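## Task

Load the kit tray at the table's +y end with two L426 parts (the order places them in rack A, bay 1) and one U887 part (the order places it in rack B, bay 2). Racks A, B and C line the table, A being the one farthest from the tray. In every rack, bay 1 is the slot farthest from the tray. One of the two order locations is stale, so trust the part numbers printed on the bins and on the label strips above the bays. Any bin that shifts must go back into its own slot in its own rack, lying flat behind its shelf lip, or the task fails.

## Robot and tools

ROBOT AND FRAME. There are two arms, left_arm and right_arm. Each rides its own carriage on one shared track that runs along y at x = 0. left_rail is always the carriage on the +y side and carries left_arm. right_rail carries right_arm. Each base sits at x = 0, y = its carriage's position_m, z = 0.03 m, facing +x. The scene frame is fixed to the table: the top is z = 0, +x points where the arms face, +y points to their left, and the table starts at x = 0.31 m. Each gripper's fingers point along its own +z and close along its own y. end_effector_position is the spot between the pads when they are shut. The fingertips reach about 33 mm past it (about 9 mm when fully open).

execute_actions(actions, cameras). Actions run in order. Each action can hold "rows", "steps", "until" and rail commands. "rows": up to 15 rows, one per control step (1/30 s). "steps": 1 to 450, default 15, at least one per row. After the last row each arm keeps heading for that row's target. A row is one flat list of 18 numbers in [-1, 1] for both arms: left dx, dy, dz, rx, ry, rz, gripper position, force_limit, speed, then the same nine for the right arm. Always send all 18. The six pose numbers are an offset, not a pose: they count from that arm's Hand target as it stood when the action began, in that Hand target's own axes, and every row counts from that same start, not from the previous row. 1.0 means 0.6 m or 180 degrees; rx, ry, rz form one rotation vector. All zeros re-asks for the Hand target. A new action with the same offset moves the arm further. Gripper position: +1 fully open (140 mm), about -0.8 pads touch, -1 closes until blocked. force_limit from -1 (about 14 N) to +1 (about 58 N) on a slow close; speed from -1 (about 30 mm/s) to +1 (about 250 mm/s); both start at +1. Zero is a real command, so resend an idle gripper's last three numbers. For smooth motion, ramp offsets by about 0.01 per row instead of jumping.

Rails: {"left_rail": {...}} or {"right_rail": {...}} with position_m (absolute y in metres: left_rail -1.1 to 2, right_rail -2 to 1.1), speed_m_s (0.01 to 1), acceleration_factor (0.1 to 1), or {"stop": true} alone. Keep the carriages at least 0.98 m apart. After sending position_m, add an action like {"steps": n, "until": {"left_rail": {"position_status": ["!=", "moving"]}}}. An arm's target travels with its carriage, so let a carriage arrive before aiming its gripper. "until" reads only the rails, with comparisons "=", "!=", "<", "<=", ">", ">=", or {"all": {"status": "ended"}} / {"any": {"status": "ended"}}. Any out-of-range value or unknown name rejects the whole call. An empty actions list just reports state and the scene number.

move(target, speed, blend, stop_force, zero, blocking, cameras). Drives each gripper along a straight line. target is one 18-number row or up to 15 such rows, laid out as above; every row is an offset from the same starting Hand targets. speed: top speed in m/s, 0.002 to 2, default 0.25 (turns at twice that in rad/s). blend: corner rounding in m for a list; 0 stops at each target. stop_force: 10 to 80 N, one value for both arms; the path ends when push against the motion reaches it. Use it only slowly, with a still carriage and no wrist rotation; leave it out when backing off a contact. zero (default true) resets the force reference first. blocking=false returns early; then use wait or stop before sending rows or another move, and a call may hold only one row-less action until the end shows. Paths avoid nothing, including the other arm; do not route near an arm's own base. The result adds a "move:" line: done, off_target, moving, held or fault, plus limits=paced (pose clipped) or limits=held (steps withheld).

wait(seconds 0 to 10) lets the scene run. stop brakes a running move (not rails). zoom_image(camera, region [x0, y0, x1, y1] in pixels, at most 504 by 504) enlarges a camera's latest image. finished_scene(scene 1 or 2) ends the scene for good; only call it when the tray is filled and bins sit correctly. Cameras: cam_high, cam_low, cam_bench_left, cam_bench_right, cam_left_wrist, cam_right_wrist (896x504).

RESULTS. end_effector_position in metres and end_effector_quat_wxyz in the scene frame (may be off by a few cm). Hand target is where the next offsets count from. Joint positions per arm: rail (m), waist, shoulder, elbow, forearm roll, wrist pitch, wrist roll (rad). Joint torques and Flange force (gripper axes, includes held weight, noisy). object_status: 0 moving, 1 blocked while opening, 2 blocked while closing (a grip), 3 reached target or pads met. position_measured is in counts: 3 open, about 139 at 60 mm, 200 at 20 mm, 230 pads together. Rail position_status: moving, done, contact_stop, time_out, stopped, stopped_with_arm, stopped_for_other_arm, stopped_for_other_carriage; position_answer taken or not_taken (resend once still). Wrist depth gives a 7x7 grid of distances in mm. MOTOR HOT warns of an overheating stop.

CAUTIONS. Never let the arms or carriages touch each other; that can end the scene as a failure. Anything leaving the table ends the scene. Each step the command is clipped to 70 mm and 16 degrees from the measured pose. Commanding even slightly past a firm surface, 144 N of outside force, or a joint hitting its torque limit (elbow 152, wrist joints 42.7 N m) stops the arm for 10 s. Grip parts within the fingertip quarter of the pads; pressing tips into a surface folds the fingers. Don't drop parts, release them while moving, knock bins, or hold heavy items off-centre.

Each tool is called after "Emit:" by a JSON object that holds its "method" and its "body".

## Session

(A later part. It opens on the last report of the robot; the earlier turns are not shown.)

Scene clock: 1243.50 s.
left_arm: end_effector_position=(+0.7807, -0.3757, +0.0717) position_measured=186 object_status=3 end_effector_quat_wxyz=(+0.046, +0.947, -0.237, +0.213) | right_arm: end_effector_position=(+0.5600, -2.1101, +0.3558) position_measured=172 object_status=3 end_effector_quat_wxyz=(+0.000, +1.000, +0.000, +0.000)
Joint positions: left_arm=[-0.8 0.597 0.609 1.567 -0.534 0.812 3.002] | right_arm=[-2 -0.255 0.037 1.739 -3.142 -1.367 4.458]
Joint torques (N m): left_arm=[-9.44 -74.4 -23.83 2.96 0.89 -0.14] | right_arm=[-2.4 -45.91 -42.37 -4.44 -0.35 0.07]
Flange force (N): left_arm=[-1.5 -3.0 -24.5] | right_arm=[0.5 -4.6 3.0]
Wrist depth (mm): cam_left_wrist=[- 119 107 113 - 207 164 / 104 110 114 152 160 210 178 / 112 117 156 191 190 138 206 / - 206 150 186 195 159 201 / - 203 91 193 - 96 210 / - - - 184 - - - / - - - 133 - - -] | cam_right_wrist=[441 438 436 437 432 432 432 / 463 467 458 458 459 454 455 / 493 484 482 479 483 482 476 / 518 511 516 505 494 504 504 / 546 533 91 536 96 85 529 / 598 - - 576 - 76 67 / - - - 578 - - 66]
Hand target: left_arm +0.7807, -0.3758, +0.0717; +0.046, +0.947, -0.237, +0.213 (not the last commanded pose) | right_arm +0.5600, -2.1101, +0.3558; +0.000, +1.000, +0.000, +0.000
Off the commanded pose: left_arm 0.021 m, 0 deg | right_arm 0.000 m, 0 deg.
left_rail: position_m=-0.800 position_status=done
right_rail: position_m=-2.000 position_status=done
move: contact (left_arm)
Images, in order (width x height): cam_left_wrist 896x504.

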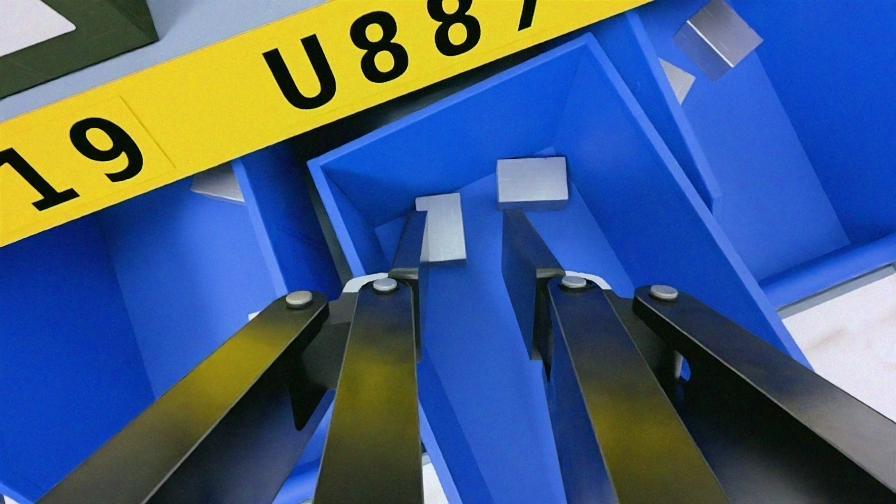

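Emit:
{"method": "move", "body": {"target": [[0.056,0,-0.121,0,0,0,-0.45,1,0,0,0,0,0,0,0,-0.34,1,0],[-0.0295,0.068,-0.2768,0.133,-0.0931,-0.6002,-0.45,1,0,0,0,0,0,0,0,-0.34,1,0]], "speed": 0.3, "blend": 0.02, "cameras": ["cam_left_wrist","cam_high"]}}

Scene clock: 1266.80 s.
left_arm: end_effector_position=(+0.6841, -0.3730, +0.2139) position_measured=186 object_status=3 end_effector_quat_wxyz=(-0.001, +0.754, +0.657, +0.007) | right_arm: end_effector_position=(+0.5600, -2.1101, +0.3558) position_measured=172 object_status=3 end_effector_quat_wxyz=(+0.000, +1.000, +0.000, +0.000)
Joint positions: left_arm=[-0.8 0.513 0.461 1.459 0.006 1.208 0.649] | right_arm=[-2 -0.255 0.037 1.739 -3.142 -1.367 4.458]
Joint torques (N m): left_arm=[-5.16 -87.11 -40.3 4.15 0.31 -0.05] | right_arm=[-2.47 -46.06 -42.32 -4.47 -0.39 0.06]
Flange force (N): left_arm=[5.7 -4.5 1.7] | right_arm=[1.2 -4.3 3.3]
Wrist depth (mm): cam_left_wrist=[- - - - 300 298 210 / - - - - 269 - 234 / - - - 316 324 243 244 / - - - 301 326 260 262 / - - 92 - - 91 253 / - - - - - - 208 / - - - - - - -] | cam_right_wrist=[440 439 439 439 434 423 434 / 461 463 458 457 456 457 454 / 487 490 487 481 479 480 481 / 506 515 510 144 142 509 521 / - - 91 529 96 85 530 / 593 - - 565 - 76 67 / - - - 580 - - 66]
Hand target: left_arm +0.6841, -0.3731, +0.2139; -0.001, +0.754, +0.657, +0.007 | right_arm +0.5600, -2.1101, +0.3558; +0.000, +1.000, +0.000, +0.000
Off the commanded pose: left_arm 0.000 m, 0 deg | right_arm 0.000 m, 0 deg.
left_rail: position_m=-0.800 position_status=done
right_rail: position_m=-2.000 position_status=done
move: done
Images, in order (width x height): cam_high 896x504, cam_left_wrist 896x504.

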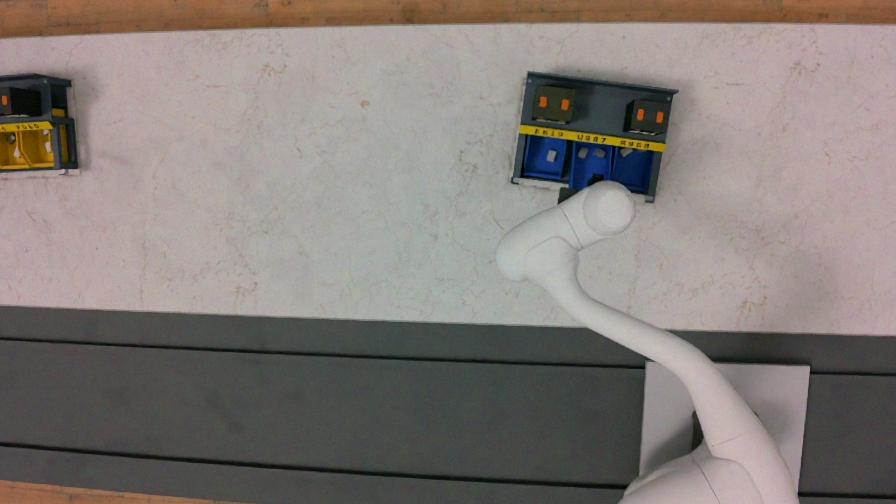

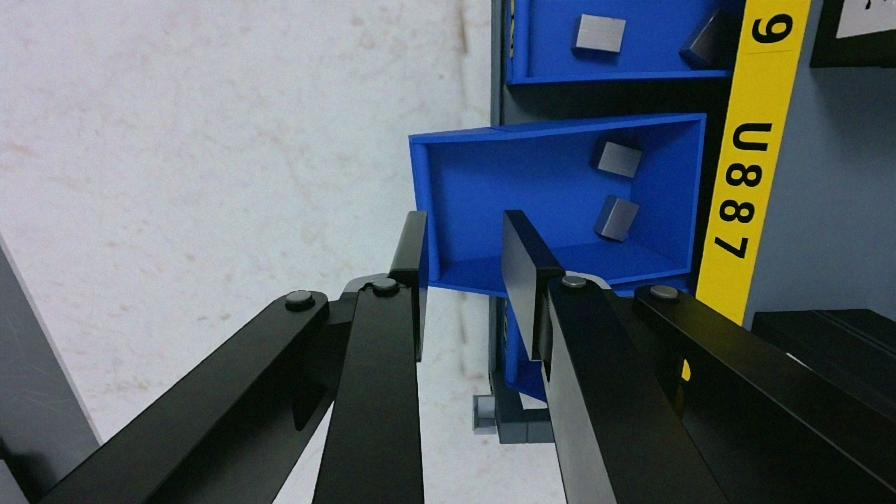

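Emit:
{"method": "move", "body": {"target": [-0.0467,-0.0395,0.173,0.03,0,-0.025,-0.45,1,0,0,0,0,0,0,0,-0.34,1,0], "speed": 0.15, "cameras": ["cam_left_wrist"]}}

Scene clock: 1282.03 s.
left_arm: end_effector_position=(+0.6577, -0.3963, +0.1096) position_measured=186 object_status=3 end_effector_quat_wxyz=(-0.037, +0.727, +0.685, -0.024) | right_arm: end_effector_position=(+0.5600, -2.1101, +0.3558) position_measured=172 object_status=3 end_effector_quat_wxyz=(+0.000, +1.000, +0.000, +0.000)
Joint positions: left_arm=[-0.8 0.481 0.519 1.576 0.064 1.113 0.509] | right_arm=[-2 -0.255 0.037 1.739 -3.142 -1.367 4.458]
Joint torques (N m): left_arm=[-5.09 -89.32 -37.31 3.93 0.57 -0.05] | right_arm=[-2.39 -46.07 -42.34 -4.45 -0.4 0.07]
Flange force (N): left_arm=[5.6 -3.9 2.3] | right_arm=[1.4 -3.9 3.6]
Wrist depth (mm): cam_left_wrist=[- - - - - 175 172 / - - - - 202 205 192 / - - 248 - 212 216 198 / - - - 171 221 225 201 / - - 92 - - 96 179 / - - - - - - - / - - - - - - -] | cam_right_wrist=[443 439 437 435 435 433 435 / 460 462 455 459 457 457 449 / 488 483 484 485 483 480 480 / 511 512 507 506 141 506 505 / 551 534 91 533 96 85 528 / 589 - - 580 - 76 67 / - - - 580 - - 66]
Hand target: left_arm +0.6577, -0.3964, +0.1096; -0.037, +0.727, +0.685, -0.024 | right_arm +0.5600, -2.1101, +0.3558; +0.000, +1.000, +0.000, +0.000
Off the commanded pose: left_arm 0.000 m, 0 deg | right_arm 0.000 m, 0 deg.
left_rail: position_m=-0.800 position_status=done
right_rail: position_m=-2.000 position_status=done
move: done
Images, in order (width x height): cam_left_wrist 896x504.

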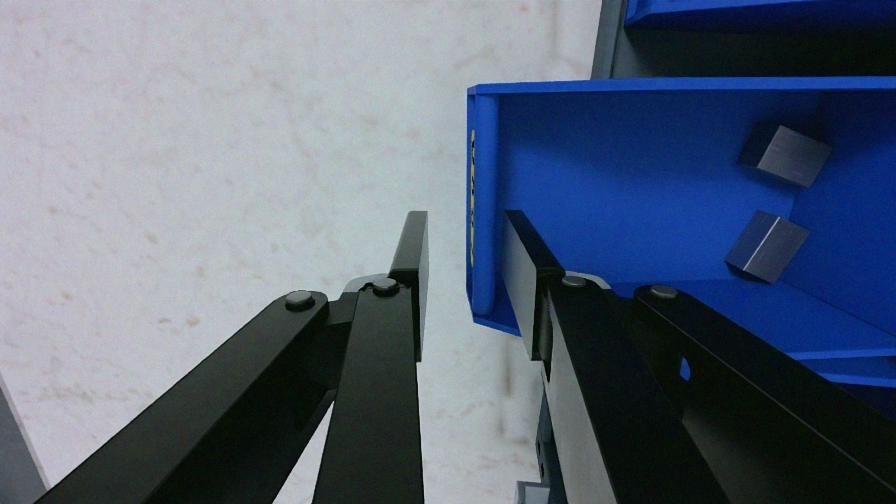

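Emit:
{"method": "move", "body": {"target": [0,0.016,0.08,0,0,0,-0.45,1,0,0,0,0,0,0,0,-0.34,1,0], "speed": 0.04, "stop_force": 10, "cameras": ["cam_left_wrist"]}}

Emit:
{"method": "move", "body": {"target": [0,0,-0.003,0,0,0,-1,0,-1,0,0,0,0,0,0,-0.34,1,0], "speed": 0.02, "cameras": ["cam_left_wrist"]}}

Scene clock: 1291.53 s.
left_arm: end_effector_position=(+0.6632, -0.3959, +0.0609) position_measured=186 object_status=3 end_effector_quat_wxyz=(-0.037, +0.727, +0.685, -0.024) | right_arm: end_effector_position=(+0.5600, -2.1101, +0.3558) position_measured=172 object_status=3 end_effector_quat_wxyz=(+0.000, +1.000, +0.000, +0.000)
Joint positions: left_arm=[-0.8 0.478 0.568 1.597 0.066 1.043 0.502] | right_arm=[-2 -0.255 0.037 1.739 -3.142 -1.367 4.458]
Joint torques (N m): left_arm=[-5.36 -88.66 -34.48 3.59 -0.15 -0.09] | right_arm=[-2.42 -46 -42.26 -4.46 -0.39 0.11]
Flange force (N): left_arm=[5.1 -5.4 -2.9] | right_arm=[1.2 -4.0 3.3]
Wrist depth (mm): cam_left_wrist=[- - - - - 161 - / - - - 159 157 155 155 / 206 - - 168 165 164 159 / - - - 147 171 173 167 / - - 92 178 - 96 166 / - - - - - - 148 / - - - - - - -] | cam_right_wrist=[439 437 440 437 433 434 433 / 465 461 458 455 462 455 448 / 475 487 478 482 482 480 482 / 509 513 516 505 141 502 497 / 552 535 91 539 96 85 535 / 590 - - 576 - 76 67 / - - - 582 - - 66]
Hand target: left_arm +0.6632, -0.3959, +0.0609; -0.037, +0.727, +0.685, -0.024 | right_arm +0.5600, -2.1101, +0.3558; +0.000, +1.000, +0.000, +0.000
Off the commanded pose: left_arm 0.000 m, 0 deg | right_arm 0.000 m, 0 deg.
left_rail: position_m=-0.800 position_status=done
right_rail: position_m=-2.000 position_status=done
move: done
Images, in order (width x height): cam_left_wrist 896x504.

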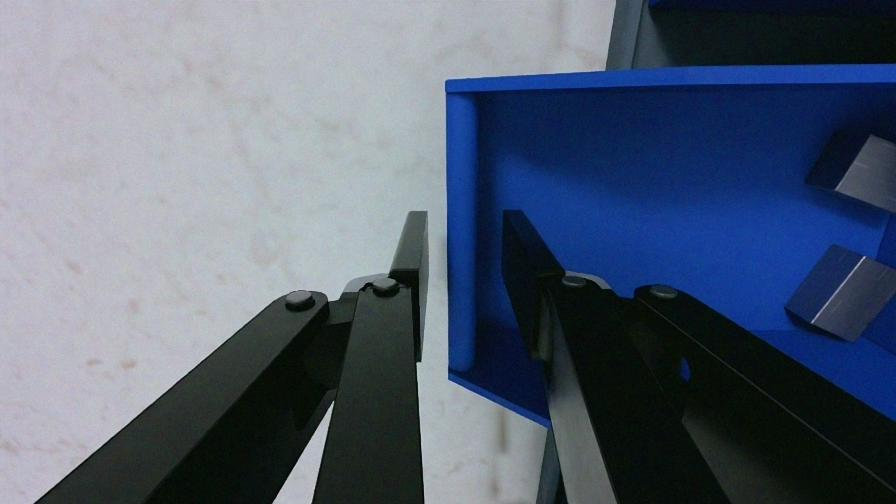

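Scene clock: 1292.67 s.
left_arm: end_effector_position=(+0.6634, -0.3960, +0.0628) position_measured=218 object_status=0 end_effector_quat_wxyz=(-0.037, +0.727, +0.685, -0.024) | right_arm: end_effector_position=(+0.5600, -2.1101, +0.3558) position_measured=172 object_status=3 end_effector_quat_wxyz=(+0.000, +1.000, +0.000, +0.000)
Joint positions: left_arm=[-0.8 0.478 0.566 1.596 0.066 1.046 0.502] | right_arm=[-2 -0.255 0.037 1.739 -3.142 -1.367 4.458]
Joint torques (N m): left_arm=[-4.5 -86.59 -32.15 3.88 0.6 -0.1] | right_arm=[-2.51 -45.79 -42.37 -4.42 -0.36 0.08]
Flange force (N): left_arm=[5.4 -3.0 -5.0] | right_arm=[-0.1 -4.2 3.1]
Wrist depth (mm): cam_left_wrist=[187 - 178 176 - 164 149 / - 196 - - 158 158 159 / 212 - - - 166 168 156 / - - - 134 175 176 173 / - - 86 - 94 182 170 / - - - - - - 149 / - - - - - - -] | cam_right_wrist=[442 437 437 435 434 432 432 / 461 461 457 458 448 458 451 / 487 491 485 482 490 491 477 / 519 517 508 145 141 497 503 / 545 532 91 529 96 85 529 / - - - 567 - 76 67 / - - - 578 - - 66]
Hand target: left_arm +0.6634, -0.3960, +0.0627; -0.037, +0.727, +0.685, -0.024 | right_arm +0.5600, -2.1101, +0.3558; +0.000, +1.000, +0.000, +0.000
Off the commanded pose: left_arm 0.000 m, 0 deg | right_arm 0.000 m, 0 deg.
left_rail: position_m=-0.800 position_status=done
right_rail: position_m=-2.000 position_status=done
move: done
Images, in order (width x height): cam_left_wrist 896x504.

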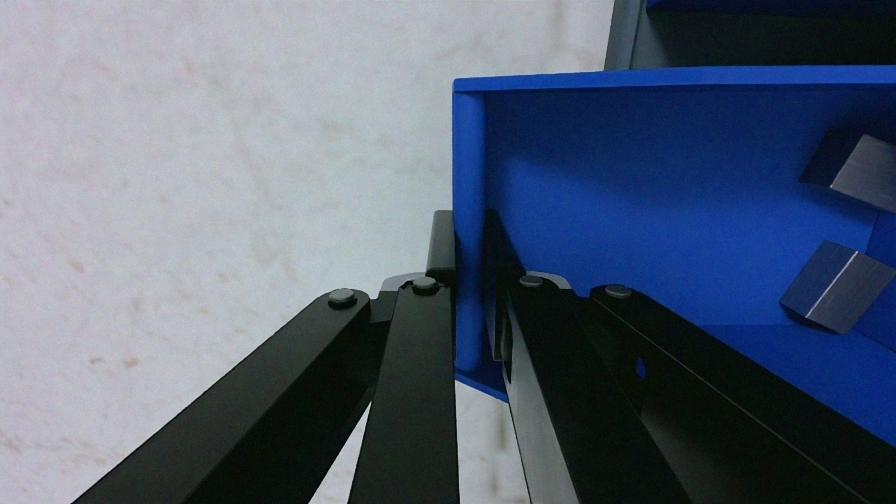

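Emit:
{"method": "move", "body": {"target": [[0,-0.033,-0.015,0,0,0,-1,0,-1,0,0,0,0,0,0,-0.34,1,0],[0,-0.08,-0.055,0,0,0,-1,0,-1,0,0,0,0,0,0,-0.34,1,0],[0,-0.22,-0.055,0,0,0,-1,0,-1,0,0,0,0,0,0,-0.34,1,0]], "speed": 0.03, "blend": 0.004, "cameras": ["cam_left_wrist","cam_high","cam_low"]}}

Scene clock: 1307.87 s.
left_arm: end_effector_position=(+0.5349, -0.3890, +0.1069) position_measured=220 object_status=2 end_effector_quat_wxyz=(-0.037, +0.727, +0.685, -0.024) | right_arm: end_effector_position=(+0.5600, -2.1101, +0.3558) position_measured=172 object_status=3 end_effector_quat_wxyz=(+0.000, +1.000, +0.000, +0.000)
Joint positions: left_arm=[-0.8 0.573 0.385 1.792 0.074 1.025 0.591] | right_arm=[-2 -0.255 0.037 1.739 -3.142 -1.367 4.458]
Joint torques (N m): left_arm=[-5.13 -76.84 -36.72 3.66 0.32 -0.06] | right_arm=[-2.47 -45.76 -42.3 -4.43 -0.37 0.04]
Flange force (N): left_arm=[6.3 -4.6 4.8] | right_arm=[0.8 -4.0 3.1]
Wrist depth (mm): cam_left_wrist=[- - - - - - - / 245 - - - 160 161 164 / 272 - - - 168 170 164 / 290 - 254 134 175 180 176 / 306 - 86 125 94 186 174 / - - - - - - 149 / - - - - - - -] | cam_right_wrist=[442 437 437 435 434 435 434 / 460 460 437 457 459 451 454 / 491 484 483 475 479 479 480 / 516 513 510 504 494 509 507 / 547 536 91 534 96 84 530 / 596 - - 579 - 76 67 / - - - 579 - - 66]
Hand target: left_arm +0.5349, -0.3890, +0.1069; -0.037, +0.727, +0.685, -0.024 | right_arm +0.5600, -2.1101, +0.3558; +0.000, +1.000, +0.000, +0.000
Off the commanded pose: left_arm 0.000 m, 0 deg | right_arm 0.000 m, 0 deg.
left_rail: position_m=-0.800 position_status=done
right_rail: position_m=-2.000 position_status=done
move: done
Images, in order (width x height): cam_high 896x504, cam_low 896x504, cam_left_wrist 896x504.

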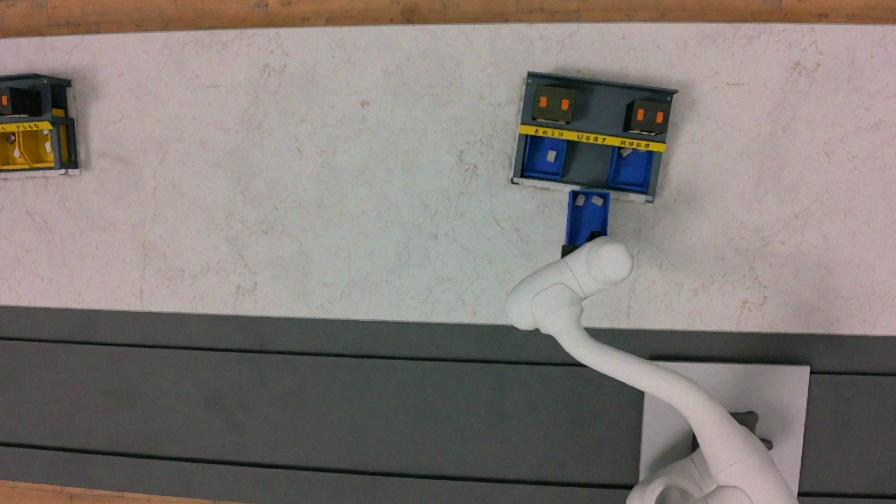

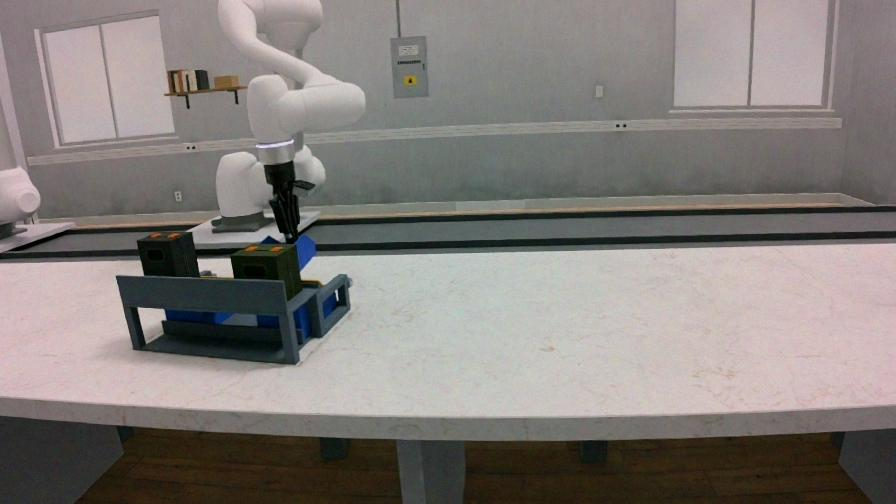

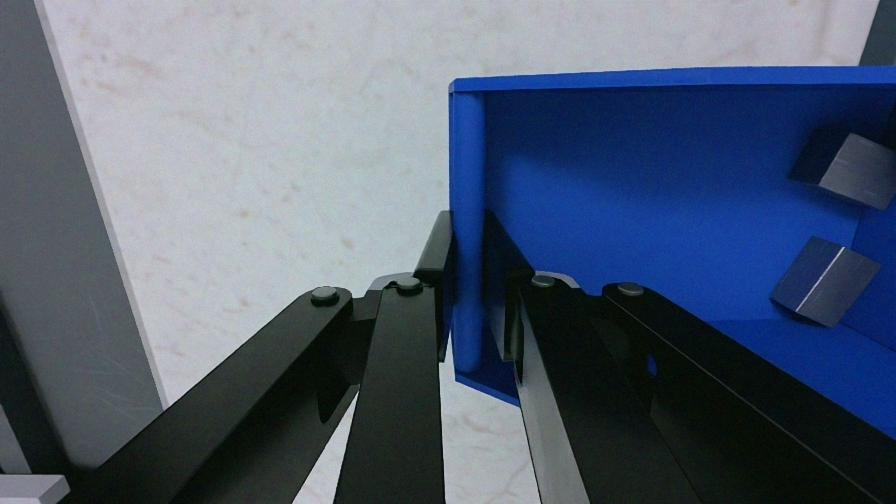

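Emit:
{"method": "move", "body": {"target": [0,-0.03,0.06,-0.03,0,0,-1,0,-1,0,0,0,0,0,0,-0.34,1,0], "speed": 0.05, "cameras": []}}

Emit:
{"method": "move", "body": {"target": [0,0,0.08,0,0,0,-1,0,-1,0,0,0,0,0,0,-0.34,1,0], "speed": 0.015, "stop_force": 10, "cameras": ["cam_left_wrist"]}}

Scene clock: 1314.57 s.
left_arm: end_effector_position=(+0.5139, -0.3872, +0.0726) position_measured=220 object_status=2 end_effector_quat_wxyz=(-0.002, +0.728, +0.686, +0.009) | right_arm: end_effector_position=(+0.5600, -2.1101, +0.3558) position_measured=172 object_status=3 end_effector_quat_wxyz=(+0.000, +1.000, +0.000, +0.000)
Joint positions: left_arm=[-0.8 0.621 0.366 1.896 0.009 0.863 0.675] | right_arm=[-2 -0.255 0.037 1.739 -3.142 -1.367 4.458]
Joint torques (N m): left_arm=[-5.23 -72.74 -34.55 3.21 0.03 -0.05] | right_arm=[-2.68 -46.13 -42.33 -4.46 -0.39 0.05]
Flange force (N): left_arm=[6.1 -5.1 4.4] | right_arm=[0.8 -4.7 3.0]
Wrist depth (mm): cam_left_wrist=[- - - - - 186 - / - - - - 159 161 163 / - - - - 168 168 158 / - 212 - 135 175 180 178 / - - 86 116 94 185 174 / - - - - - - 148 / - - - - - - -] | cam_right_wrist=[443 439 435 434 432 432 438 / 465 463 457 464 457 466 452 / 487 489 485 482 482 476 480 / 516 512 510 509 498 505 502 / 549 534 91 535 96 85 533 / 590 - - 582 - 76 67 / - - - 580 - - 66]
Hand target: left_arm +0.5139, -0.3872, +0.0726; -0.002, +0.728, +0.686, +0.009 | right_arm +0.5600, -2.1101, +0.3558; +0.000, +1.000, +0.000, +0.000
Off the commanded pose: left_arm 0.000 m, 0 deg | right_arm 0.000 m, 0 deg.
left_rail: position_m=-0.800 position_status=done
right_rail: position_m=-2.000 position_status=done
move: done
No camera images: "cameras" was empty.

Scene clock: 1317.53 s.
left_arm: end_effector_position=(+0.5142, -0.3866, +0.0371) position_measured=220 object_status=2 end_effector_quat_wxyz=(-0.002, +0.728, +0.686, +0.009) | right_arm: end_effector_position=(+0.5600, -2.1101, +0.3558) position_measured=172 object_status=3 end_effector_quat_wxyz=(+0.000, +1.000, +0.000, +0.000)
Joint positions: left_arm=[-0.8 0.621 0.407 1.917 0.01 0.801 0.674] | right_arm=[-2 -0.255 0.037 1.739 -3.142 -1.367 4.458]
Joint torques (N m): left_arm=[-6.09 -68.2 -28.67 3.59 0.61 -0.05] | right_arm=[-2.65 -46.03 -42.34 -4.46 -0.35 0.07]
Flange force (N): left_arm=[7.1 -6.6 -4.5] | right_arm=[1.5 -4.5 3.6]
Wrist depth (mm): cam_left_wrist=[- - - - - - - / - - - - 158 159 160 / - - - 162 167 168 155 / - - - 133 175 177 175 / - - 86 114 93 183 172 / - - - - - - 149 / - - - - - - -] | cam_right_wrist=[444 439 439 429 434 425 431 / 460 460 458 455 456 454 454 / 489 484 488 478 470 481 480 / 521 513 510 505 146 510 494 / 547 534 91 532 96 85 535 / 598 - - 560 - 76 67 / - - - 582 - - 66]
Hand target: left_arm +0.5143, -0.3866, +0.0371; -0.002, +0.728, +0.686, +0.009 (not the last commanded pose) | right_arm +0.5600, -2.1101, +0.3558; +0.000, +1.000, +0.000, +0.000
Off the commanded pose: left_arm 0.012 m, 0 deg | right_arm 0.000 m, 0 deg.
left_rail: position_m=-0.800 position_status=done
right_rail: position_m=-2.000 position_status=done
move: contact (left_arm)
Images, in order (width x height): cam_left_wrist 896x504.

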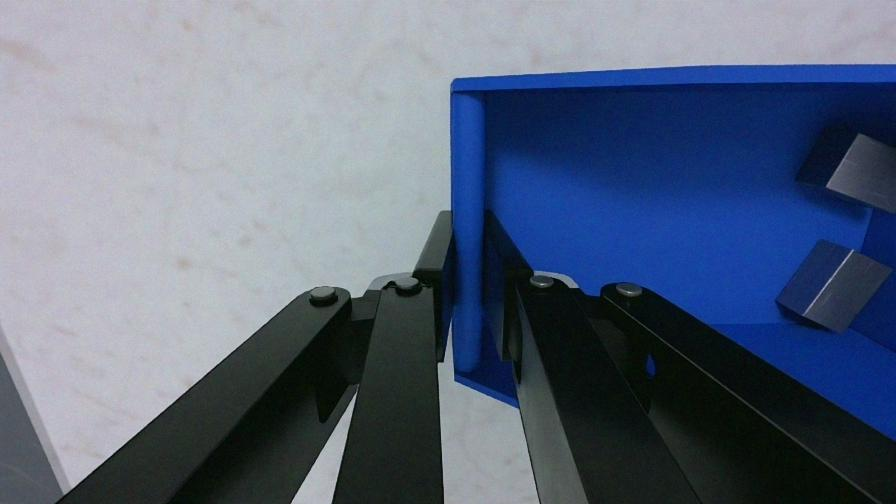

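Emit:
{"method": "move", "body": {"target": [[0,0,-0.004,0,0,0,-0.45,0,-1,0,0,0,0,0,0,-0.34,1,0],[0,0.1,-0.28,0,0,0,-0.45,0,-1,0,0,0,0,0,0,-0.34,1,0]], "speed": 0.15, "cameras": ["cam_left_wrist"]}}

Scene clock: 1326.63 s.
left_arm: end_effector_position=(+0.5726, -0.3928, +0.2056) position_measured=186 object_status=3 end_effector_quat_wxyz=(-0.002, +0.728, +0.686, +0.009) | right_arm: end_effector_position=(+0.5600, -2.1101, +0.3558) position_measured=172 object_status=3 end_effector_quat_wxyz=(+0.000, +1.000, +0.000, +0.000)
Joint positions: left_arm=[-0.8 0.565 0.31 1.695 0.009 1.121 0.621] | right_arm=[-2 -0.255 0.037 1.739 -3.142 -1.367 4.458]
Joint torques (N m): left_arm=[-5.03 -70.77 -39.01 3.98 0.3 -0.08] | right_arm=[-2.47 -46.06 -42.3 -4.47 -0.36 0.05]
Flange force (N): left_arm=[5.4 -4.5 1.5] | right_arm=[1.1 -4.0 3.6]
Wrist depth (mm): cam_left_wrist=[- - 297 - - 297 284 / - - - 318 320 311 - / - - - 332 328 - - / 361 - - 170 - 347 322 / - - 91 - - 96 349 / - - - - - - - / - - - - - - -] | cam_right_wrist=[439 440 435 435 433 434 432 / 462 462 460 458 461 454 456 / 478 485 485 481 484 480 477 / 517 506 506 504 494 508 507 / 546 - 91 534 96 85 526 / 593 - - 576 - 76 65 / - - - 575 - - 66]
Hand target: left_arm +0.5726, -0.3928, +0.2056; -0.002, +0.728, +0.686, +0.009 | right_arm +0.5600, -2.1101, +0.3558; +0.000, +1.000, +0.000, +0.000
Off the commanded pose: left_arm 0.000 m, 0 deg | right_arm 0.000 m, 0 deg.
left_rail: position_m=-0.800 position_status=done
right_rail: position_m=-2.000 position_status=done
move: done
Images, in order (width x height): cam_left_wrist 896x504.

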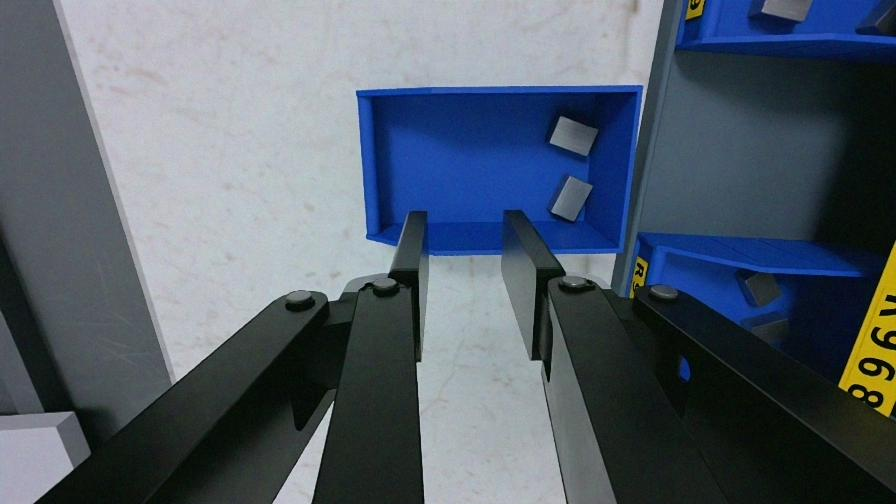

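Emit:
{"method": "move", "body": {"target": [-0.039,0.137,0.2177,0,0,0,-1,1,0,0,0,0,0,0,0,-0.34,1,0], "speed": 0.12, "cameras": ["cam_left_wrist"]}}

Emit:
{"method": "move", "body": {"target": [0,0,0.06,0,0,0,-1,1,0,0,0,0,0,0,0,-0.34,1,0], "speed": 0.015, "stop_force": 15, "cameras": ["cam_left_wrist"]}}

Scene clock: 1353.17 s.
left_arm: end_effector_position=(+0.6545, -0.4190, +0.0754) position_measured=233 object_status=3 end_effector_quat_wxyz=(-0.002, +0.728, +0.686, +0.009) | right_arm: end_effector_position=(+0.5600, -2.1101, +0.3558) position_measured=172 object_status=3 end_effector_quat_wxyz=(+0.000, +1.000, +0.000, +0.000)
Joint positions: left_arm=[-0.8 0.478 0.493 1.689 0.011 0.944 0.531] | right_arm=[-2 -0.255 0.037 1.739 -3.142 -1.367 4.458]
Joint torques (N m): left_arm=[-5.29 -85.12 -35.1 3.62 0.33 -0.04] | right_arm=[-2.45 -46.1 -42.27 -4.41 -0.4 0.05]
Flange force (N): left_arm=[6.0 -2.9 2.1] | right_arm=[1.2 -4.5 3.5]
Wrist depth (mm): cam_left_wrist=[- 181 184 185 171 184 186 / - 193 193 180 173 - - / - 201 203 201 190 206 - / - 208 208 149 - - 214 / - 161 - - 94 186 - / - - - - - - 230 / - - - - - - -] | cam_right_wrist=[442 441 435 437 434 433 434 / 465 460 460 458 456 453 451 / 488 487 480 481 481 482 479 / 503 516 513 506 497 506 504 / 547 533 91 536 96 85 530 / - - - 578 - 76 67 / - - - 575 - - 66]
Hand target: left_arm +0.6545, -0.4190, +0.0753; -0.002, +0.728, +0.686, +0.009 | right_arm +0.5600, -2.1101, +0.3558; +0.000, +1.000, +0.000, +0.000
Off the commanded pose: left_arm 0.000 m, 0 deg | right_arm 0.000 m, 0 deg.
left_rail: position_m=-0.800 position_status=done
right_rail: position_m=-2.000 position_status=done
move: done
Images, in order (width x height): cam_left_wrist 896x504.

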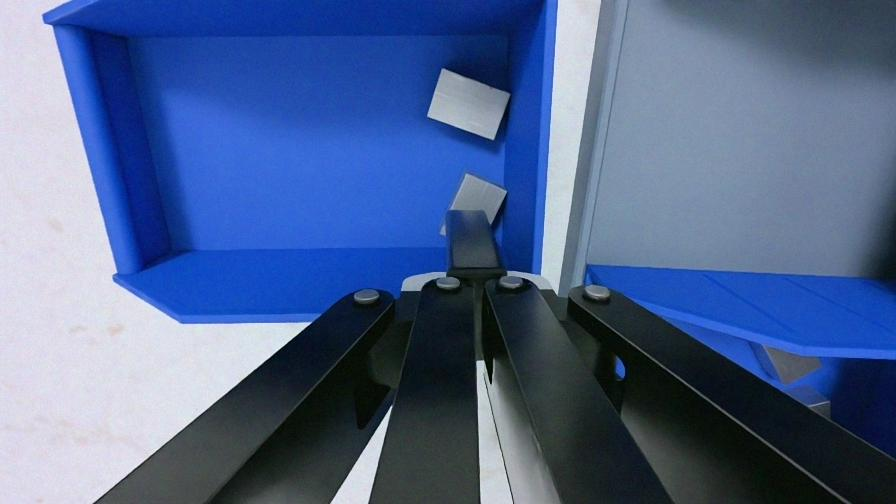

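Scene clock: 1355.33 s.
left_arm: end_effector_position=(+0.6547, -0.4187, +0.0518) position_measured=233 object_status=3 end_effector_quat_wxyz=(-0.002, +0.728, +0.686, +0.009) | right_arm: end_effector_position=(+0.5600, -2.1101, +0.3558) position_measured=172 object_status=3 end_effector_quat_wxyz=(+0.000, +1.000, +0.000, +0.000)
Joint positions: left_arm=[-0.8 0.478 0.516 1.703 0.012 0.907 0.53] | right_arm=[-2 -0.255 0.037 1.739 -3.142 -1.367 4.458]
Joint torques (N m): left_arm=[-4.28 -61.64 -25.6 4 -3.15 -0.1] | right_arm=[-2.58 -45.86 -42.32 -4.45 -0.36 0.05]
Flange force (N): left_arm=[0.3 -11.4 -33.4] | right_arm=[0.3 -4.8 2.9]
Wrist depth (mm): cam_left_wrist=[- 162 151 164 151 163 164 / - 170 172 161 156 168 169 / - 179 180 178 162 179 181 / - 188 187 187 159 - 191 / - 141 140 - 94 - - / - - - - - - 214 / - - - - - - -] | cam_right_wrist=[440 437 438 436 435 432 429 / 463 463 461 457 450 453 458 / 489 486 482 482 484 481 473 / 518 516 508 501 142 508 508 / 545 534 91 542 96 85 535 / - - - 583 - 76 67 / - - - 578 - - 66]
Hand target: left_arm +0.6547, -0.4187, +0.0517; -0.002, +0.728, +0.686, +0.009 (not the last commanded pose) | right_arm +0.5600, -2.1101, +0.3558; +0.000, +1.000, +0.000, +0.000
Off the commanded pose: left_arm 0.012 m, 0 deg | right_arm 0.000 m, 0 deg.
left_rail: position_m=-0.800 position_status=done
right_rail: position_m=-2.000 position_status=done
move: contact (left_arm)
Images, in order (width x height): cam_left_wrist 896x504.

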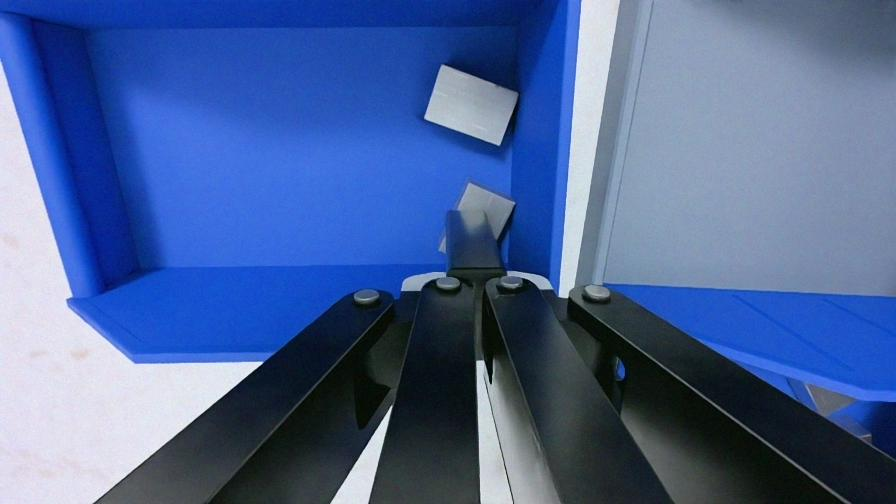

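Emit:
{"method": "move", "body": {"target": [[0.012,-0.083,0,0,0,0,-1,1,0,0,0,0,0,0,0,-0.34,1,0],[0.012,-0.083,-0.08,0,0,0,-1,1,0,0,0,0,0,0,0,-0.34,1,0]], "speed": [0.02,0.08], "cameras": ["cam_left_wrist"]}}

Scene clock: 1362.67 s.
left_arm: end_effector_position=(+0.6050, -0.4092, +0.0994) position_measured=233 object_status=3 end_effector_quat_wxyz=(-0.002, +0.728, +0.686, +0.009) | right_arm: end_effector_position=(+0.5600, -2.1101, +0.3558) position_measured=172 object_status=3 end_effector_quat_wxyz=(+0.000, +1.000, +0.000, +0.000)
Joint positions: left_arm=[-0.8 0.522 0.421 1.752 0.01 0.953 0.575] | right_arm=[-2 -0.255 0.037 1.739 -3.142 -1.367 4.458]
Joint torques (N m): left_arm=[-4.95 -78.4 -35.34 3.6 0.31 -0.03] | right_arm=[-2.44 -46.07 -42.31 -4.44 -0.39 0.06]
Flange force (N): left_arm=[5.9 -4.2 1.3] | right_arm=[1.3 -3.6 3.2]
Wrist depth (mm): cam_left_wrist=[- - 171 177 182 197 - / - - 218 218 205 164 218 / - - 227 225 225 - - / - - 229 148 206 - 239 / 257 - - - 94 248 242 / 271 - - - - - 256 / - - - - - - -] | cam_right_wrist=[442 435 439 435 435 433 432 / 462 462 462 463 459 454 455 / 493 485 485 478 480 483 477 / 512 508 507 498 496 507 516 / 545 - 91 115 96 85 540 / - - - 576 - 76 67 / - - - 580 - - 66]
Hand target: left_arm +0.6050, -0.4092, +0.0994; -0.002, +0.728, +0.686, +0.009 | right_arm +0.5600, -2.1101, +0.3558; +0.000, +1.000, +0.000, +0.000
Off the commanded pose: left_arm 0.000 m, 0 deg | right_arm 0.000 m, 0 deg.
left_rail: position_m=-0.800 position_status=done
right_rail: position_m=-2.000 position_status=done
move: done
Images, in order (width x height): cam_left_wrist 896x504.

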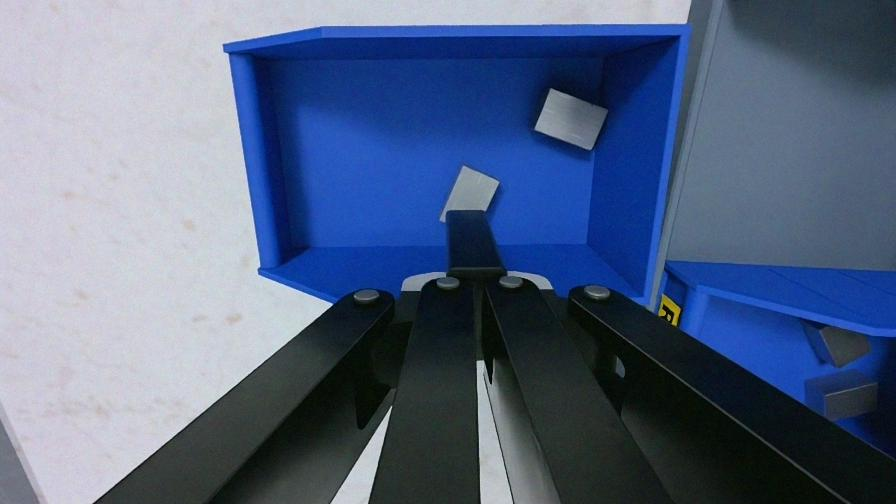

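Emit:
{"method": "move", "body": {"target": [[0.003,0.0065,0,0,0,0.144,-0.4,1,0,0,0,0,0,0,0,-0.34,1,0],[0.003,0.0065,0.095,0,0,0.144,-0.4,1,0,0,0,0,0,0,0,-0.34,1,0]], "speed": 0.06, "cameras": ["cam_left_wrist"]}}

Scene clock: 1379.10 s.
left_arm: end_effector_position=(+0.6095, -0.4068, +0.0425) position_measured=179 object_status=3 end_effector_quat_wxyz=(-0.004, +0.863, +0.505, +0.008) | right_arm: end_effector_position=(+0.5600, -2.1101, +0.3558) position_measured=172 object_status=3 end_effector_quat_wxyz=(+0.000, +1.000, +0.000, +0.000)
Joint positions: left_arm=[-0.8 0.521 0.484 1.778 0.011 0.864 1.026] | right_arm=[-2 -0.255 0.037 1.739 -3.142 -1.367 4.458]
Joint torques (N m): left_arm=[-5.09 -82.06 -33.08 3.38 0.31 -0.08] | right_arm=[-2.49 -46.07 -42.37 -4.45 -0.36 0.08]
Flange force (N): left_arm=[3.9 -6.2 2.2] | right_arm=[0.4 -4.5 2.8]
Wrist depth (mm): cam_left_wrist=[- - 100 153 145 140 153 / - 105 161 163 149 117 - / - 167 171 170 171 135 - / - 180 180 166 158 141 162 / 194 - 91 161 - 94 169 / - - - 135 - - 159 / - - - - - - -] | cam_right_wrist=[439 439 436 437 438 435 432 / 457 461 - 457 454 454 460 / 488 487 476 485 481 478 480 / 513 513 517 498 499 507 507 / 549 535 91 528 96 84 533 / 589 - - 576 - 76 67 / - - - 583 - - 66]
Hand target: left_arm +0.6095, -0.4068, +0.0425; -0.004, +0.863, +0.505, +0.008 | right_arm +0.5600, -2.1101, +0.3558; +0.000, +1.000, +0.000, +0.000
Off the commanded pose: left_arm 0.000 m, 0 deg | right_arm 0.000 m, 0 deg.
left_rail: position_m=-0.800 position_status=done
right_rail: position_m=-2.000 position_status=done
move: done
Images, in order (width x height): cam_left_wrist 896x504.

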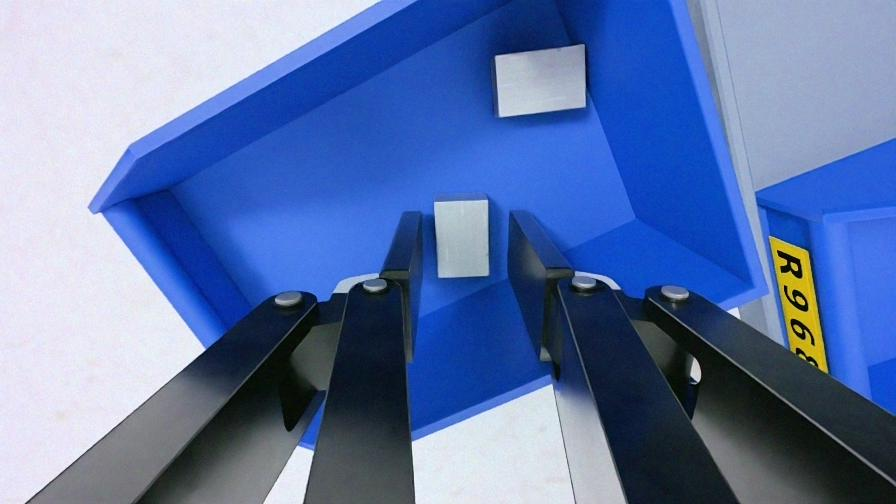

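Perfect. Grip and lift.

Emit:
{"method": "move", "body": {"target": [[0,0,0.003,0,0,0,-0.4,1,0,0,0,0,0,0,0,-0.34,1,0],[0,0,0.003,0,0,0,-1,-0.1,-1,0,0,0,0,0,0,-0.34,1,0],[0,0,-0.2,0,0,0,-1,-0.1,-1,0,0,0,0,0,0,-0.34,1,0]], "speed": 0.08, "cameras": ["cam_left_wrist"]}}

Scene clock: 1386.63 s.
left_arm: end_effector_position=(+0.6084, -0.4087, +0.1625) position_measured=201 object_status=2 end_effector_quat_wxyz=(-0.004, +0.863, +0.505, +0.008) | right_arm: end_effector_position=(+0.5600, -2.1101, +0.3558) position_measured=172 object_status=3 end_effector_quat_wxyz=(+0.000, +1.000, +0.000, +0.000)
Joint positions: left_arm=[-0.8 0.52 0.372 1.694 0.01 1.061 1.027] | right_arm=[-2 -0.255 0.037 1.739 -3.142 -1.367 4.458]
Joint torques (N m): left_arm=[-5.13 -76.59 -38.16 3.84 0.27 -0.05] | right_arm=[-2.46 -45.96 -42.26 -4.43 -0.38 0.08]
Flange force (N): left_arm=[3.9 -5.6 2.8] | right_arm=[1.4 -4.3 3.3]
Wrist depth (mm): cam_left_wrist=[- - 266 263 - - - / - - 279 276 259 - - / - - 286 287 287 288 282 / - - - 160 - 294 268 / 331 - 86 - 91 93 - / - - - - - - - / - - - - - - -] | cam_right_wrist=[441 439 437 435 435 433 434 / 463 462 456 458 461 457 455 / 483 487 489 482 484 476 479 / 517 513 506 508 500 506 504 / 536 - 91 538 96 85 526 / 598 - - 572 - 76 67 / - - - 589 - - 66]
Hand target: left_arm +0.6084, -0.4086, +0.1625; -0.004, +0.863, +0.505, +0.008 | right_arm +0.5600, -2.1101, +0.3558; +0.000, +1.000, +0.000, +0.000
Off the commanded pose: left_arm 0.000 m, 0 deg | right_arm 0.000 m, 0 deg.
left_rail: position_m=-0.800 position_status=done
right_rail: position_m=-2.000 position_status=done
move: done
Images, in order (width x height): cam_left_wrist 896x504.

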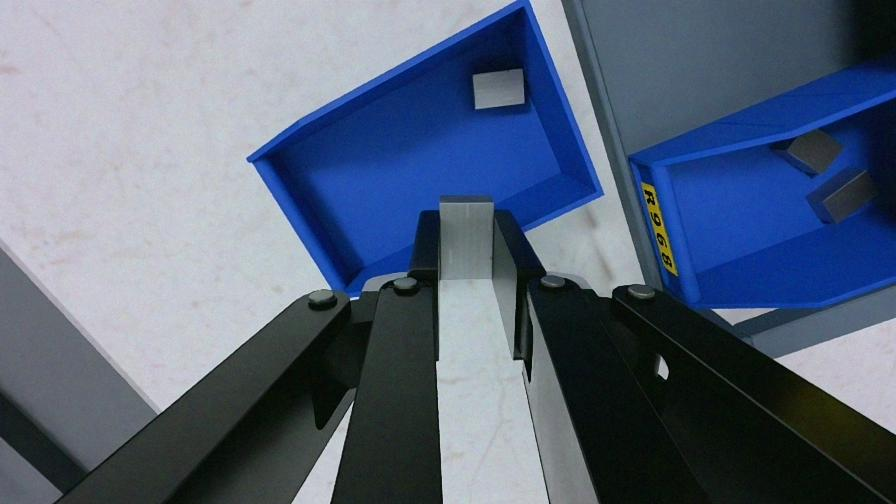

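Emit:
{"method": "move", "body": {"target": [0.0245,0.0435,-0.233,0,0,0,-1,-0.1,-1,0,0,0,0,0,0,-0.34,1,0], "speed": 0.15, "cameras": []}}

Emit:
{"method": "execute_actions", "body": {"actions": [{"left_rail":{"position_m":1.74,"acceleration_factor":0.8},"steps":450,"until":{"left_rail":{"position_status":["!=","moving"]}}}], "cameras": ["cam_left_wrist"]}}

Emit:
{"method": "move", "body": {"target": [0,0,0.367,0,0,0,-1,-0.1,-1,0,0,0,0,0,0,-0.34,1,0], "speed": 0.15, "cameras": ["cam_left_wrist"]}}

Emit:
{"method": "move", "body": {"target": [0,0,0.11,0,0,0,-1,-0.1,-1,0,0,0,0,0,0,-0.34,1,0], "speed": 0.02, "stop_force": 10, "cameras": ["cam_left_wrist"]}}

Scene clock: 1406.70 s.
left_arm: end_effector_position=(+0.6370, -0.4108, +0.3026) position_measured=201 object_status=2 end_effector_quat_wxyz=(-0.004, +0.863, +0.505, +0.008) | right_arm: end_effector_position=(+0.5600, -2.1101, +0.3558) position_measured=172 object_status=3 end_effector_quat_wxyz=(+0.000, +1.000, +0.000, +0.000)
Joint positions: left_arm=[-0.8 0.498 0.325 1.49 0.009 1.311 1.008] | right_arm=[-2 -0.255 0.037 1.739 -3.142 -1.367 4.458]
Joint torques (N m): left_arm=[-5.29 -75.4 -42.14 4.25 0.28 -0.03] | right_arm=[-2.64 -45.99 -42.35 -4.43 -0.36 0.06]
Flange force (N): left_arm=[3.6 -6.7 2.6] | right_arm=[0.9 -4.8 3.5]
Wrist depth (mm): cam_left_wrist=[- - - - - 295 303 / - - - 417 - 317 265 / - - 430 436 435 407 - / - - 454 160 382 - - / 503 482 86 - 91 - - / 514 - - - - - - / - - - - - - -] | cam_right_wrist=[442 439 437 436 433 433 433 / 460 461 462 456 458 456 458 / 487 478 481 482 482 481 487 / 511 513 511 499 501 507 504 / 546 - 91 539 96 85 533 / 596 - - 565 - 76 67 / - - - 582 - - 66]
Hand target: left_arm +0.6370, -0.4108, +0.3025; -0.004, +0.863, +0.505, +0.008 | right_arm +0.5600, -2.1101, +0.3558; +0.000, +1.000, +0.000, +0.000
Off the commanded pose: left_arm 0.000 m, 0 deg | right_arm 0.000 m, 0 deg.
left_rail: position_m=-0.800 position_status=done
right_rail: position_m=-2.000 position_status=done
move: done
No camera images: "cameras" was empty.

Scene clock: 1411.47 s.
left_arm: end_effector_position=(+0.6370, +2.1292, +0.3025) position_measured=201 object_status=2 end_effector_quat_wxyz=(-0.004, +0.863, +0.505, +0.008) | right_arm: end_effector_position=(+0.5600, -2.1101, +0.3558) position_measured=172 object_status=3 end_effector_quat_wxyz=(+0.000, +1.000, +0.000, +0.000)
Joint positions: left_arm=[1.74 0.498 0.325 1.49 0.009 1.311 1.008] | right_arm=[-2 -0.255 0.037 1.739 -3.142 -1.367 4.458]
Joint torques (N m): left_arm=[-5.18 -75.78 -41.93 4.26 0.27 -0.04] | right_arm=[-2.31 -46.23 -42.25 -4.41 -0.38 0.09]
Flange force (N): left_arm=[4.3 -6.4 2.2] | right_arm=[1.2 -3.8 3.1]
Wrist depth (mm): cam_left_wrist=[- - 392 - - - - / - - - - - - - / - - - - - - - / - 441 - 160 - - - / 488 - 86 - 91 - - / - - - - - - - / - - - - - - -] | cam_right_wrist=[442 440 439 437 433 436 433 / 464 462 460 458 456 451 453 / 487 489 483 477 469 482 477 / 520 515 509 505 497 509 508 / 549 532 91 532 96 85 529 / - - - 579 - 76 67 / - - - 578 - - 66]
Hand target: left_arm +0.6370, +2.1292, +0.3025; -0.004, +0.863, +0.505, +0.008 | right_arm +0.5600, -2.1101, +0.3558; +0.000, +1.000, +0.000, +0.000
Tool commands: left_gripper/position=-1.0 left_gripper/force_limit=-0.1 left_gripper/speed=-1.0 right_gripper/position=-0.34 right_gripper/force_limit=+1.0 right_gripper/speed=+0.0
Off the commanded pose: left_arm 0.000 m, 0 deg | right_arm 0.000 m, 0 deg.
left_rail: position_m=1.740 position_status=done
right_rail: position_m=-2.000 position_status=done
Images, in order (width x height): cam_left_wrist 896x504.

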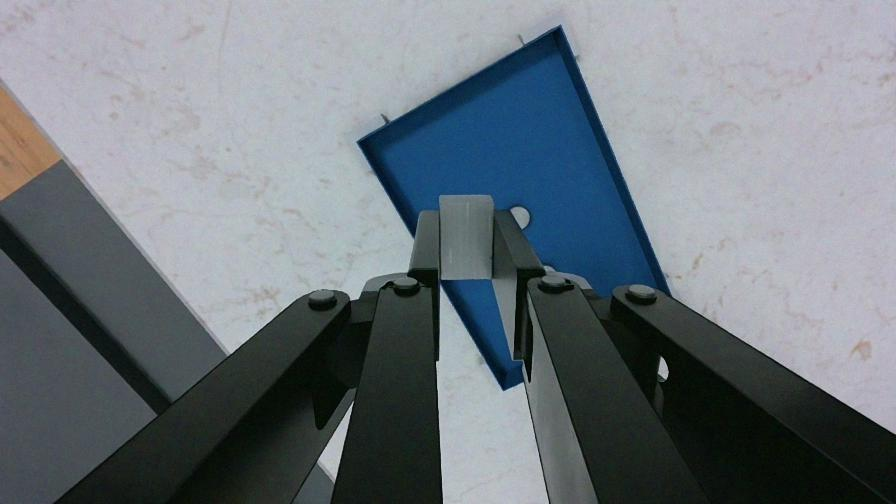

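Scene clock: 1413.27 s.
left_arm: end_effector_position=(+0.6391, +2.1326, +0.0824) position_measured=201 object_status=2 end_effector_quat_wxyz=(-0.004, +0.863, +0.505, +0.008) | right_arm: end_effector_position=(+0.5600, -2.1101, +0.3558) position_measured=172 object_status=3 end_effector_quat_wxyz=(+0.000, +1.000, +0.000, +0.000)
Joint positions: left_arm=[1.74 0.501 0.477 1.7 0.011 0.949 1.007] | right_arm=[-2 -0.255 0.037 1.739 -3.142 -1.367 4.458]
Joint torques (N m): left_arm=[-5.23 -84.16 -35.55 3.6 0.29 -0.04] | right_arm=[-2.6 -46.1 -42.26 -4.43 -0.37 0.09]
Flange force (N): left_arm=[3.9 -5.6 2.6] | right_arm=[0.9 -4.3 3.3]
Wrist depth (mm): cam_left_wrist=[- - 195 195 194 189 - / - - - 201 202 193 - / - - 210 210 212 214 - / - - 202 160 222 225 208 / - - 86 237 91 - 225 / - - - - - - - / - - - - - - -] | cam_right_wrist=[439 437 438 435 439 434 432 / 464 459 459 460 - 458 451 / 487 487 476 483 481 477 475 / 517 522 522 515 494 508 506 / 549 534 91 532 96 85 528 / 598 - - 582 - 76 67 / - - - 573 - - 66]
Hand target: left_arm +0.6391, +2.1326, +0.0824; -0.004, +0.863, +0.505, +0.008 | right_arm +0.5600, -2.1101, +0.3558; +0.000, +1.000, +0.000, +0.000
Off the commanded pose: left_arm 0.000 m, 0 deg | right_arm 0.000 m, 0 deg.
left_rail: position_m=1.740 position_status=done
right_rail: position_m=-2.000 position_status=done
move: done
Images, in order (width x height): cam_left_wrist 896x504.

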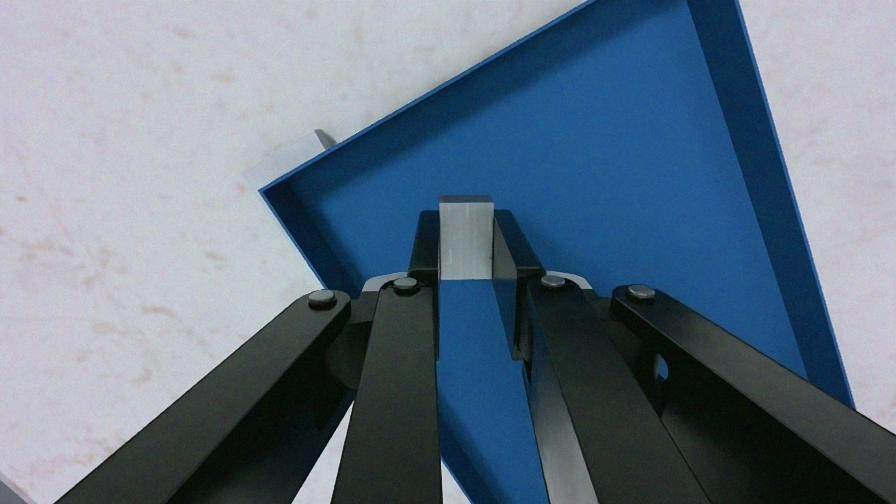

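Scene clock: 1416.03 s.
left_arm: end_effector_position=(+0.6396, +2.1333, +0.0388) position_measured=201 object_status=2 end_effector_quat_wxyz=(-0.004, +0.863, +0.505, +0.008) | right_arm: end_effector_position=(+0.5600, -2.1101, +0.3558) position_measured=172 object_status=3 end_effector_quat_wxyz=(+0.000, +1.000, +0.000, +0.000)
Joint positions: left_arm=[1.74 0.501 0.52 1.725 0.012 0.88 1.006] | right_arm=[-2 -0.255 0.037 1.739 -3.142 -1.367 4.458]
Joint torques (N m): left_arm=[-5.24 -79.5 -29.55 3.38 0.43 -0.08] | right_arm=[-2.33 -46.12 -42.3 -4.41 -0.38 0.04]
Flange force (N): left_arm=[4.3 -6.1 -6.9] | right_arm=[1.3 -4.4 3.6]
Wrist depth (mm): cam_left_wrist=[- - 154 - 152 153 146 / - - - 162 162 163 153 / - - 165 169 170 169 165 / - 163 178 159 177 180 177 / - 189 86 189 91 186 186 / - - - 200 - - - / - - - - - - -] | cam_right_wrist=[439 441 441 438 437 432 433 / 462 466 459 457 459 457 457 / 483 484 484 480 486 475 483 / 508 519 510 508 497 510 510 / 564 - 91 527 96 85 534 / 595 - - 573 - 76 67 / - - - 578 - - 66]
Hand target: left_arm +0.6395, +2.1333, +0.0388; -0.004, +0.863, +0.505, +0.008 (not the last commanded pose) | right_arm +0.5600, -2.1101, +0.3558; +0.000, +1.000, +0.000, +0.000
Off the commanded pose: left_arm 0.022 m, 0 deg | right_arm 0.000 m, 0 deg.
left_rail: position_m=1.740 position_status=done
right_rail: position_m=-2.000 position_status=done
move: contact (left_arm)
Images, in order (width x height): cam_left_wrist 896x504.

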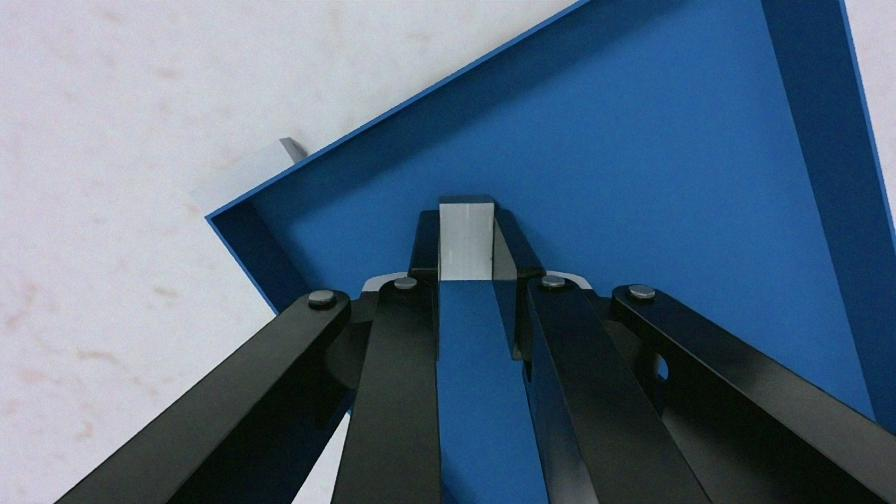

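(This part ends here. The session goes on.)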